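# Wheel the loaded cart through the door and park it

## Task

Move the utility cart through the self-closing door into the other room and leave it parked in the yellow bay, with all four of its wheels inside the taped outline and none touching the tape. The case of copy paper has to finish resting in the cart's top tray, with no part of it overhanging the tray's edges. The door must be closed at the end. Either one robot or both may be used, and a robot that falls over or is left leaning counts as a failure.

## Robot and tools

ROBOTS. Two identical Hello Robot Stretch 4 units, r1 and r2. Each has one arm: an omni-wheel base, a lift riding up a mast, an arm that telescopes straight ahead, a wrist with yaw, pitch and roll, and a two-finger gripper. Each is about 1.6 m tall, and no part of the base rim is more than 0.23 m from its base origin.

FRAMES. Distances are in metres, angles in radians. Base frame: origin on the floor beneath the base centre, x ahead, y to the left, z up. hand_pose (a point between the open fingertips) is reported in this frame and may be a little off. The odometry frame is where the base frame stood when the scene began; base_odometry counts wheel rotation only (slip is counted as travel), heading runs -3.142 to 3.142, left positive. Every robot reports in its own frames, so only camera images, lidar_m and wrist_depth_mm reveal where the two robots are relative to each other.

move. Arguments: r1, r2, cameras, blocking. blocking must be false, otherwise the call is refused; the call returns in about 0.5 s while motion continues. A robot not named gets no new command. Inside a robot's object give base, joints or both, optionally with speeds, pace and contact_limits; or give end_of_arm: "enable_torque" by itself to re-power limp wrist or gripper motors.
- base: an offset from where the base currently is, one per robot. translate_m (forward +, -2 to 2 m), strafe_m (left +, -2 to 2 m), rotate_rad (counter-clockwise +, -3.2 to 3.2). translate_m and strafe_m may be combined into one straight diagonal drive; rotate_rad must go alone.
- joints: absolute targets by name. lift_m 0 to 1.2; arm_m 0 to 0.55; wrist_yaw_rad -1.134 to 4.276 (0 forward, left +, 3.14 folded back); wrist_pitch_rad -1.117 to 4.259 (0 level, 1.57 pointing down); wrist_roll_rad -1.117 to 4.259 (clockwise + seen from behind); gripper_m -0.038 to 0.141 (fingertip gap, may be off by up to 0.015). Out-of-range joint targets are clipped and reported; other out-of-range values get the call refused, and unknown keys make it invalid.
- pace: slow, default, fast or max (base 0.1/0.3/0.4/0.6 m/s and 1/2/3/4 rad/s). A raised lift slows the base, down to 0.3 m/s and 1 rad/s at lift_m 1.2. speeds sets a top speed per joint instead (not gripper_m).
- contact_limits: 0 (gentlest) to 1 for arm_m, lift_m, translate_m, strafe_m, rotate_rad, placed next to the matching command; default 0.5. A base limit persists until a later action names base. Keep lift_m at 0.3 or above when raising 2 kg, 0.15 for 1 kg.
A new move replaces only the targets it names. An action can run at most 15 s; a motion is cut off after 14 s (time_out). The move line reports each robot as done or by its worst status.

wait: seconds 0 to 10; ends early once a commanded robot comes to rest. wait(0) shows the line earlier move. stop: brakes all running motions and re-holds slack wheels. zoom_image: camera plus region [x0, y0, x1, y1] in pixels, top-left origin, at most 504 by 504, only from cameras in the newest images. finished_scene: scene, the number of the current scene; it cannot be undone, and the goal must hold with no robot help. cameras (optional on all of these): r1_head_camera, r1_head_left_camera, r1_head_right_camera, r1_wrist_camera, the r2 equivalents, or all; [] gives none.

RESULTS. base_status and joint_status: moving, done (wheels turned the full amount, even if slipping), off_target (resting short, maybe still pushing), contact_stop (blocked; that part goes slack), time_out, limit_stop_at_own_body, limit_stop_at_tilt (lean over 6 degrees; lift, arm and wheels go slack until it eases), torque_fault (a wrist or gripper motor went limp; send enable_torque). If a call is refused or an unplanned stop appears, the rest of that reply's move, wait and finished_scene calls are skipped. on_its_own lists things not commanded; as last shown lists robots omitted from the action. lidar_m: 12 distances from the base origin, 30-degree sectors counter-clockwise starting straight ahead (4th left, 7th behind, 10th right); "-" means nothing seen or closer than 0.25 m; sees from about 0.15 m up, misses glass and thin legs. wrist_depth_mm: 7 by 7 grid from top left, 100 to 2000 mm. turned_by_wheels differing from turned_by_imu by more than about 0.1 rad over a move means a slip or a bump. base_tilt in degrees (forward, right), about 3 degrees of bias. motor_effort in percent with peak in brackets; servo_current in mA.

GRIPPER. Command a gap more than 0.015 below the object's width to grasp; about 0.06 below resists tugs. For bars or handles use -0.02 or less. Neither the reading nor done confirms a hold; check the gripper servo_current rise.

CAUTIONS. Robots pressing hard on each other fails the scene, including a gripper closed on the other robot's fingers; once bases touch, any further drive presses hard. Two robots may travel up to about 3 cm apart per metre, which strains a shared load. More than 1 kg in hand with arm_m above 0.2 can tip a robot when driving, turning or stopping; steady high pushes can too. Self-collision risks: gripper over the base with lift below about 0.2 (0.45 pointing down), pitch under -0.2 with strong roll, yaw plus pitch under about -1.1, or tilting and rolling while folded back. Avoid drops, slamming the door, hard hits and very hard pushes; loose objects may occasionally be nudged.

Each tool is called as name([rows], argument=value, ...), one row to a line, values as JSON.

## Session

move(blocking=false)

Scene clock: 0.00 s.
r1.base_odometry: x=+0.000 y=+0.000 heading=+0.000
r1.turned_by_wheels: +0.000
r1.turned_by_imu: +0.000
r1.base_tilt: forward=-1.6 right=+1.3
r1.lidar_m: 0.96 1.73 2.02 2.40 3.92 1.60 0.85 0.77 0.78 0.89 0.77 0.78
r1.base_status: not commanded
r1.joint_positions: lift_m=+0.124 arm_m=+0.000 wrist_yaw_rad=+3.194 wrist_pitch_rad=+0.002 wrist_roll_rad=+0.000 gripper_m=+0.056
r1.joint_status: not commanded
r1.measured_speeds: all 0
r1.motor_effort: lift_m=+19 arm_m=-4 wheel_0=-2 wheel_1=+1 wheel_2=+0
r1.servo_current: wrist_yaw_rad=59 wrist_pitch_rad=46 wrist_roll_rad=46 gripper_m=39
r1.hand_pose: x=-0.1216 y=+0.0722 z=+0.3019 quat_wxyz=(-0.026, -0.001, +0.000, +1.000) (m; r1's base frame)
r1.wrist_depth_mm: - 135 - - - - - / - 123 135 - - - - / - 121 191 - - - - / 110 136 194 - - - - / 137 - - - 1618 - - / 226 - 190 1098 188 1160 1118 / 224 163 750 798 768 768 759
r2.base_odometry: x=+0.000 y=+0.000 heading=+0.000
r2.turned_by_wheels: +0.000
r2.turned_by_imu: +0.000
r2.base_tilt: forward=-0.6 right=+0.1
r2.lidar_m: 1.29 1.32 1.58 2.33 2.36 2.78 1.41 1.41 2.77 2.39 2.42 1.48
r2.base_status: not commanded
r2.joint_positions: lift_m=+0.200 arm_m=+0.000 wrist_yaw_rad=+3.211 wrist_pitch_rad=+0.001 wrist_roll_rad=+0.000 gripper_m=+0.056
r2.joint_status: not commanded
r2.measured_speeds: all 0
r2.motor_effort: lift_m=+18 arm_m=-4 wheel_0=-1 wheel_1=+1 wheel_2=+1
r2.servo_current: wrist_yaw_rad=46 wrist_pitch_rad=39 wrist_roll_rad=52 gripper_m=52
r2.hand_pose: x=-0.1229 y=+0.0671 z=+0.3779 quat_wxyz=(-0.035, -0.001, +0.000, +0.999) (m; r2's base frame)
r2.wrist_depth_mm: - - 137 - - - - / - - 137 - - - - / - 109 138 - - - - / - 140 175 - - - - / 214 - - - - - - / 213 1281 196 1255 190 1336 1182 / 208 243 866 - - 854 878
pictures: r1_head_camera, r1_head_left_camera, r1_head_right_camera, r1_wrist_camera, r2_head_camera, r2_head_left_camera, r2_head_right_camera, r2_wrist_camera
Images, in order (width x height): r1_head_camera 420x560, r1_head_left_camera 420x672, r1_head_right_camera 420x672, r1_wrist_camera 616x392, r2_head_camera 420x560, r2_head_left_camera 420x672, r2_head_right_camera 420x672, r2_wrist_camera 616x392.

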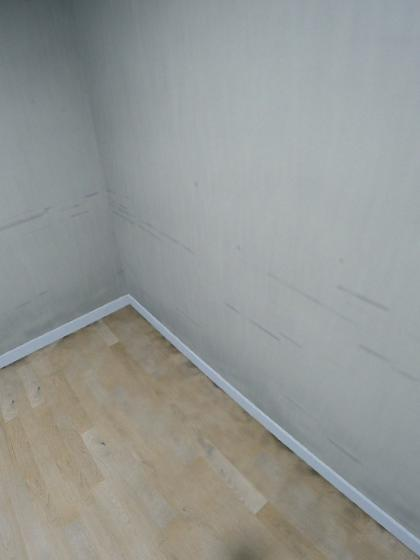

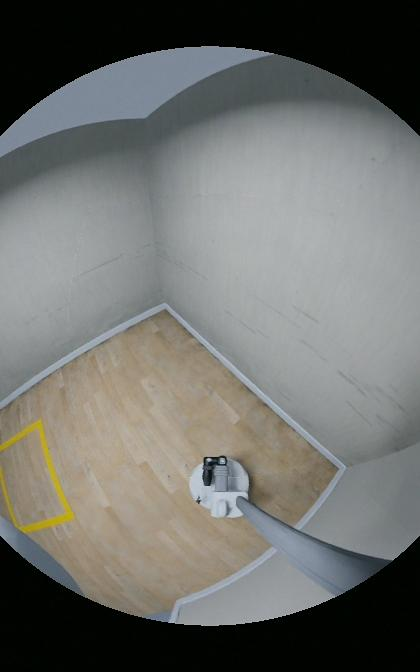

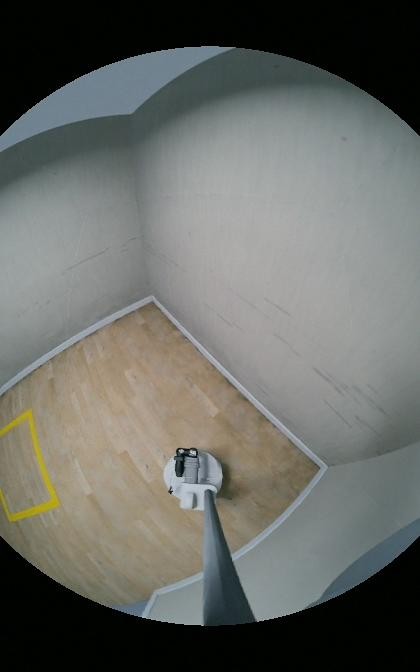

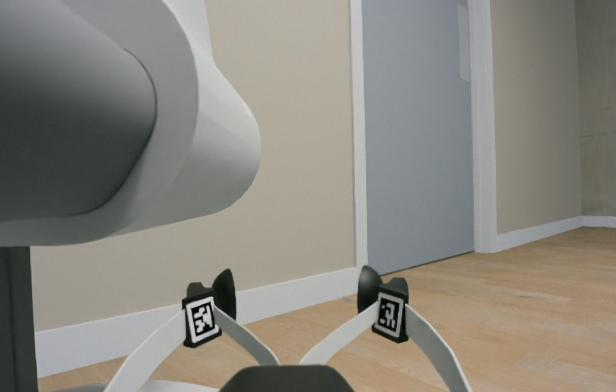

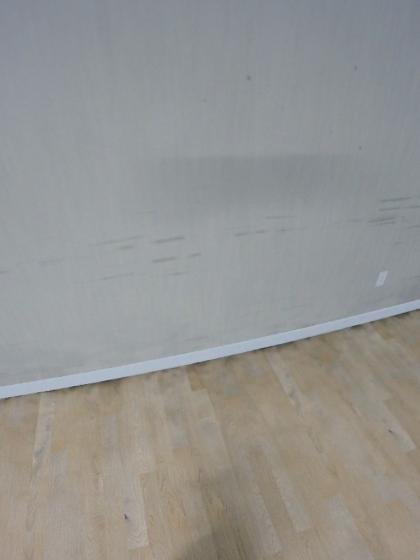

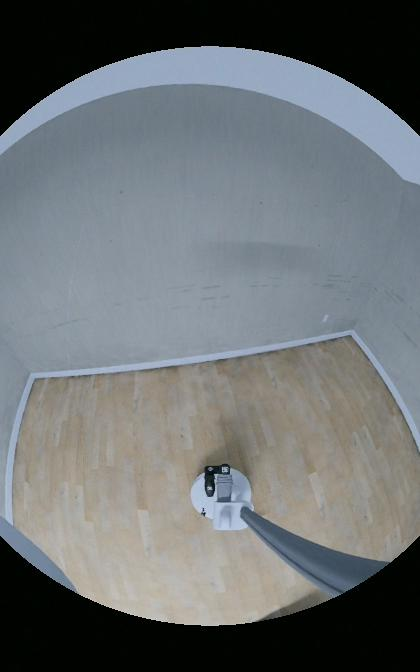

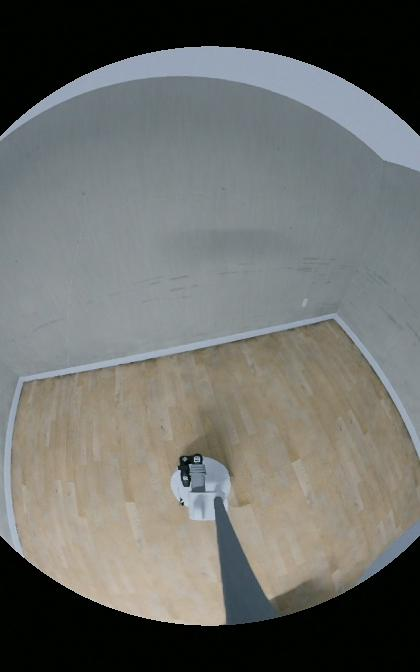

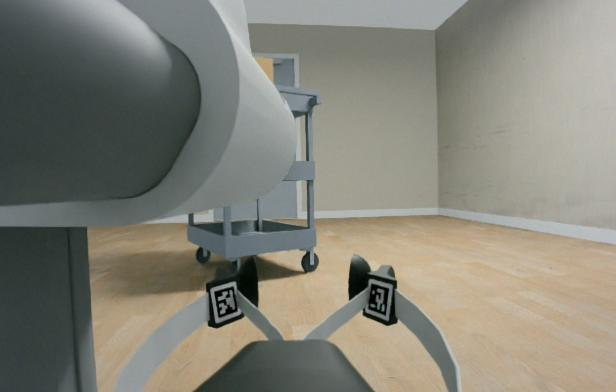

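move(r1={"base":{"rotate_rad":2.6}}, r2={"base":{"rotate_rad":3.0},"joints":{"lift_m":0.685}}, blocking=false, cameras=[])

wait(seconds=4, cameras=[])

move(r2={"joints":{"wrist_yaw_rad":0,"gripper_m":0.12,"wrist_roll_rad":1.57}}, blocking=false, cameras=["r1_head_camera","r1_head_left_camera","r2_head_camera","r2_head_left_camera","r2_head_right_camera"])

Scene clock: 8.93 s.
move: r1 moving; r2 moving
r1.base_odometry: x=+0.000 y=+0.000 heading=+0.253
r1.turned_by_wheels: +0.253
r1.turned_by_imu: +0.253
r1.base_tilt: forward=-1.6 right=+1.3
r1.lidar_m: 1.15 2.01 2.11 2.98 2.65 1.07 0.80 0.74 0.81 0.80 0.72 0.82
r1.base_status: rotate_rad moving
r1.joint_positions: lift_m=+0.124 arm_m=+0.000 wrist_yaw_rad=+3.194 wrist_pitch_rad=+0.002 wrist_roll_rad=+0.000 gripper_m=+0.056
r1.joint_status: not commanded
r1.measured_speeds: translate_m=+0.000 strafe_m=+0.000 rotate_rad=+0.974 lift_m=+0.000 arm_m=+0.000 wrist_yaw_rad=+0.000 wrist_pitch_rad=+0.000 wrist_roll_rad=+0.000
r1.motor_effort: lift_m=+19(20) arm_m=-4(4) wheel_0=-7(9) wheel_1=-6(7) wheel_2=-6(7)
r1.servo_current: wrist_yaw_rad=46(59) wrist_pitch_rad=39(52) wrist_roll_rad=33(65) gripper_m=39(46)
r1.hand_pose: x=-0.1216 y=+0.0722 z=+0.3019 quat_wxyz=(-0.026, -0.001, +0.000, +1.000) (m; r1's base frame)
r1.wrist_depth_mm: - 135 - - - - 1808 / - 123 135 - - - 1808 / - 121 192 - - - 1756 / 111 136 195 - - - 1808 / 137 - - - - - 1756 / 226 - 190 976 188 1118 1138 / 224 152 759 798 778 750 759
r2.base_odometry: x=+0.000 y=+0.000 heading=+0.252
r2.turned_by_wheels: +0.252
r2.turned_by_imu: +0.245
r2.base_tilt: forward=-0.7 right=+0.0
r2.lidar_m: 1.29 1.38 1.94 2.33 2.46 3.37 1.44 3.35 2.49 2.40 1.84 1.36
r2.base_status: rotate_rad moving
r2.joint_positions: lift_m=+0.238 arm_m=+0.000 wrist_yaw_rad=+3.211 wrist_pitch_rad=+0.001 wrist_roll_rad=+0.000 gripper_m=+0.056
r2.joint_status: lift_m moving
r2.measured_speeds: translate_m=+0.002 strafe_m=+0.000 rotate_rad=+0.977 lift_m=+0.146 arm_m=+0.000 wrist_yaw_rad=+0.000 wrist_pitch_rad=+0.000 wrist_roll_rad=+0.000
r2.motor_effort: lift_m=+23(25) arm_m=-4(4) wheel_0=-4(9) wheel_1=-10(10) wheel_2=-10(11)
r2.servo_current: wrist_yaw_rad=52(52) wrist_pitch_rad=46(46) wrist_roll_rad=52(65) gripper_m=46(52)
r2.hand_pose: x=-0.1229 y=+0.0671 z=+0.4157 quat_wxyz=(-0.035, -0.001, +0.000, +0.999) (m; r2's base frame)
r2.wrist_depth_mm: - - 137 - - - - / - - 137 1756 - - - / - 110 138 - - - - / - 140 176 - - - - / 215 - - - - - - / 213 1366 196 1430 190 1464 1281 / 210 242 1008 - - 976 946
pictures: none
No camera images: "cameras" was empty.

Scene clock: 11.03 s.
earlier move: r1 done; r2 moving
r1.base_odometry: x=+0.000 y=+0.000 heading=+2.600
r1.turned_by_wheels: +2.347
r1.turned_by_imu: +2.360
r1.base_tilt: forward=-1.6 right=+1.3
r1.lidar_m: 1.66 0.87 0.75 0.75 0.87 0.77 0.77 0.91 1.64 2.03 2.39 3.92
r1.base_status: done
r1.joint_positions: lift_m=+0.124 arm_m=+0.000 wrist_yaw_rad=+3.194 wrist_pitch_rad=+0.002 wrist_roll_rad=+0.000 gripper_m=+0.056
r1.joint_status: not commanded
r1.measured_speeds: all 0
r1.motor_effort: lift_m=+20(20) arm_m=-4(4) wheel_0=-2(10) wheel_1=-1(9) wheel_2=+0(8)
r1.servo_current: wrist_yaw_rad=39(65) wrist_pitch_rad=39(52) wrist_roll_rad=59(65) gripper_m=39(52)
r1.hand_pose: x=-0.1216 y=+0.0722 z=+0.3019 quat_wxyz=(-0.026, -0.001, +0.000, +1.000) (m; r1's base frame)
r1.wrist_depth_mm: - 135 - - - - - / - 123 135 - - - - / - 121 191 - - - - / 111 135 194 - - - - / 137 - - - - - - / 227 - 190 - 187 - - / 750 759 759 153 741 683 750
r2.base_odometry: x=+0.000 y=+0.000 heading=+2.999
r2.turned_by_wheels: +2.747
r2.turned_by_imu: +2.674
r2.base_tilt: forward=-0.6 right=+0.1
r2.lidar_m: 1.55 1.40 3.04 2.41 2.41 1.67 1.32 1.30 1.44 2.20 2.32 2.56
r2.base_status: rotate_rad moving
r2.joint_positions: lift_m=+0.685 arm_m=+0.000 wrist_yaw_rad=+3.211 wrist_pitch_rad=+0.001 wrist_roll_rad=+0.000 gripper_m=+0.056
r2.joint_status: lift_m moving
r2.measured_speeds: translate_m=+0.000 strafe_m=+0.000 rotate_rad=+0.000 lift_m=+0.009 arm_m=+0.000 wrist_yaw_rad=+0.000 wrist_pitch_rad=+0.000 wrist_roll_rad=+0.000
r2.motor_effort: lift_m=+24(26) arm_m=-4(4) wheel_0=-1(10) wheel_1=-2(10) wheel_2=-5(13)
r2.servo_current: wrist_yaw_rad=46(52) wrist_pitch_rad=46(46) wrist_roll_rad=59(65) gripper_m=46(52)
r2.hand_pose: x=-0.1228 y=+0.0671 z=+0.8625 quat_wxyz=(-0.035, -0.001, +0.000, +0.999) (m; r2's base frame)
r2.wrist_depth_mm: - - 137 - - - - / - 107 137 - - - - / - 113 138 236 - - - / - 140 164 - - - - / 216 - - - - - - / 212 - 190 - 188 - - / 211 122 - - - - 1756
wait: 2.10 of 4 s (r1 has come to rest)
pictures: none
No camera images: "cameras" was empty.

Scene clock: 11.53 s.
earlier move: r2 moving
move: r2 moving
r1: as last shown
r1.turned_by_wheels: +0.000
r1.turned_by_imu: +0.000
r1.base_tilt: forward=-1.6 right=+1.2
r1.lidar_m: 1.66 0.88 0.74 0.76 0.89 0.77 0.78 0.93 1.70 2.04 2.39 3.90
r1.motor_effort: lift_m=+19(20) arm_m=-4(4) wheel_0=-1(2) wheel_1=-1(1) wheel_2=+0(0)
r1.servo_current: wrist_yaw_rad=39(59) wrist_pitch_rad=39(46) wrist_roll_rad=46(59) gripper_m=39(46)
r1.wrist_depth_mm: - 135 - - - - - / - 123 135 - - - - / - 120 193 - - - - / 110 136 193 - - - - / 137 - - - - - - / 226 - 191 - 187 - - / 759 750 750 153 732 691 741
r2.base_odometry: x=+0.000 y=+0.000 heading=+2.999
r2.turned_by_wheels: +0.000
r2.turned_by_imu: +0.000
r2.base_tilt: forward=-0.7 right=+0.1
r2.lidar_m: 1.53 1.38 3.05 2.45 2.41 1.70 1.34 1.30 1.44 2.20 2.34 2.55
r2.base_status: done
r2.joint_positions: lift_m=+0.685 arm_m=+0.000 wrist_yaw_rad=+2.650 wrist_pitch_rad=+0.001 wrist_roll_rad=+0.588 gripper_m=+0.075
r2.joint_status: lift_m moving; wrist_yaw_rad moving; wrist_roll_rad moving; gripper_m moving
r2.measured_speeds: translate_m=+0.000 strafe_m=+0.000 rotate_rad=+0.000 lift_m=+0.000 arm_m=+0.000 wrist_yaw_rad=-1.737 wrist_pitch_rad=+0.000 wrist_roll_rad=+1.820
r2.motor_effort: lift_m=+25(25) arm_m=-4(4) wheel_0=-3(3) wheel_1=-2(3) wheel_2=-5(5)
r2.servo_current: wrist_yaw_rad=91(143) wrist_pitch_rad=39(46) wrist_roll_rad=72(104) gripper_m=130(130)
r2.hand_pose: x=-0.0419 y=+0.2133 z=+0.8626 quat_wxyz=(+0.233, +0.070, +0.281, +0.928) (m; r2's base frame)
r2.wrist_depth_mm: - - - - - - - / - - - - - - - / - - - - - - - / - - - - - - - / - - - - - - 1661 / 256 - 190 - 189 1661 1336 / - - - - 1618 1336 1160
pictures: r1_head_camera, r1_head_left_camera, r2_head_camera, r2_head_left_camera, r2_head_right_camera
Images, in order (width x height): r1_head_camera 420x560, r1_head_left_camera 420x672, r2_head_camera 420x560, r2_head_left_camera 420x672, r2_head_right_camera 420x672.

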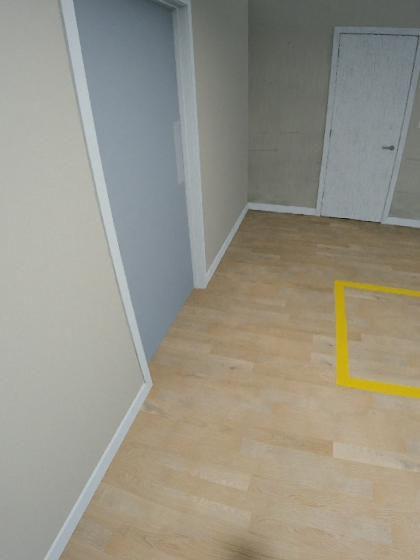

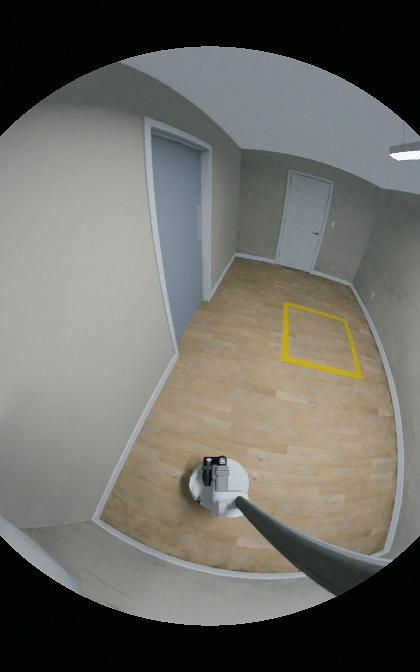

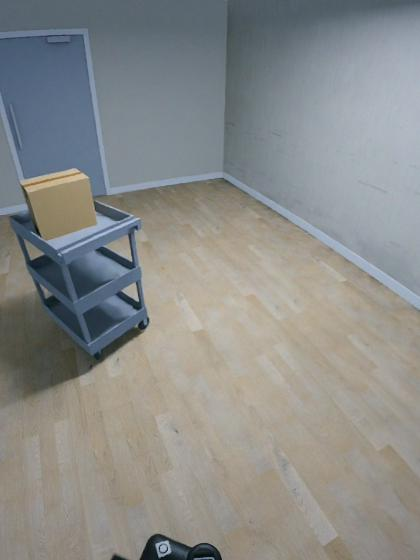

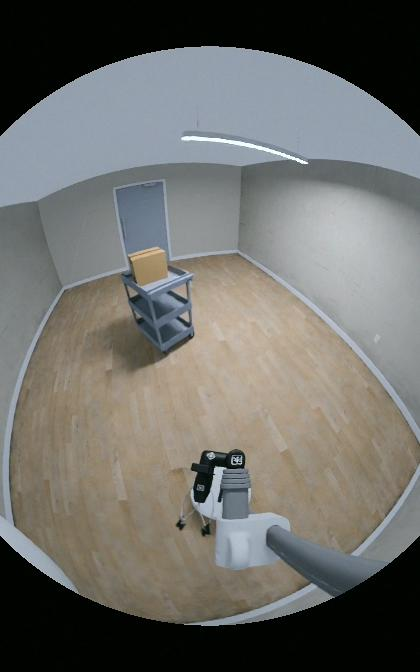

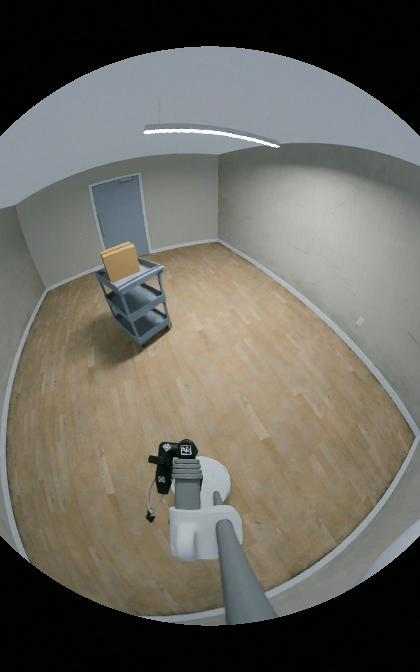

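zoom_image(camera="r2_head_camera", region=[0, 140, 170, 380])

zoom_image(camera="r1_head_left_camera", region=[120, 100, 400, 440])

Scaled by 2.100 from the camera's 420x560 image, which has a finer 1200x1600 frame.

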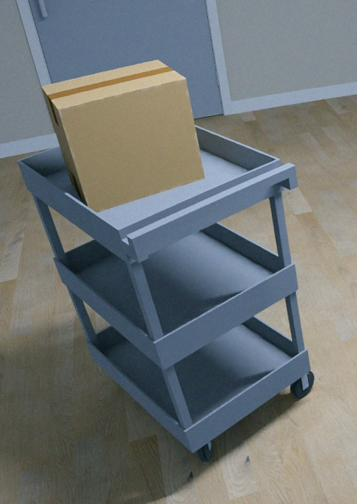

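Scaled by 1.482 from the camera's 420x672 image, which has a finer 600x960 frame.

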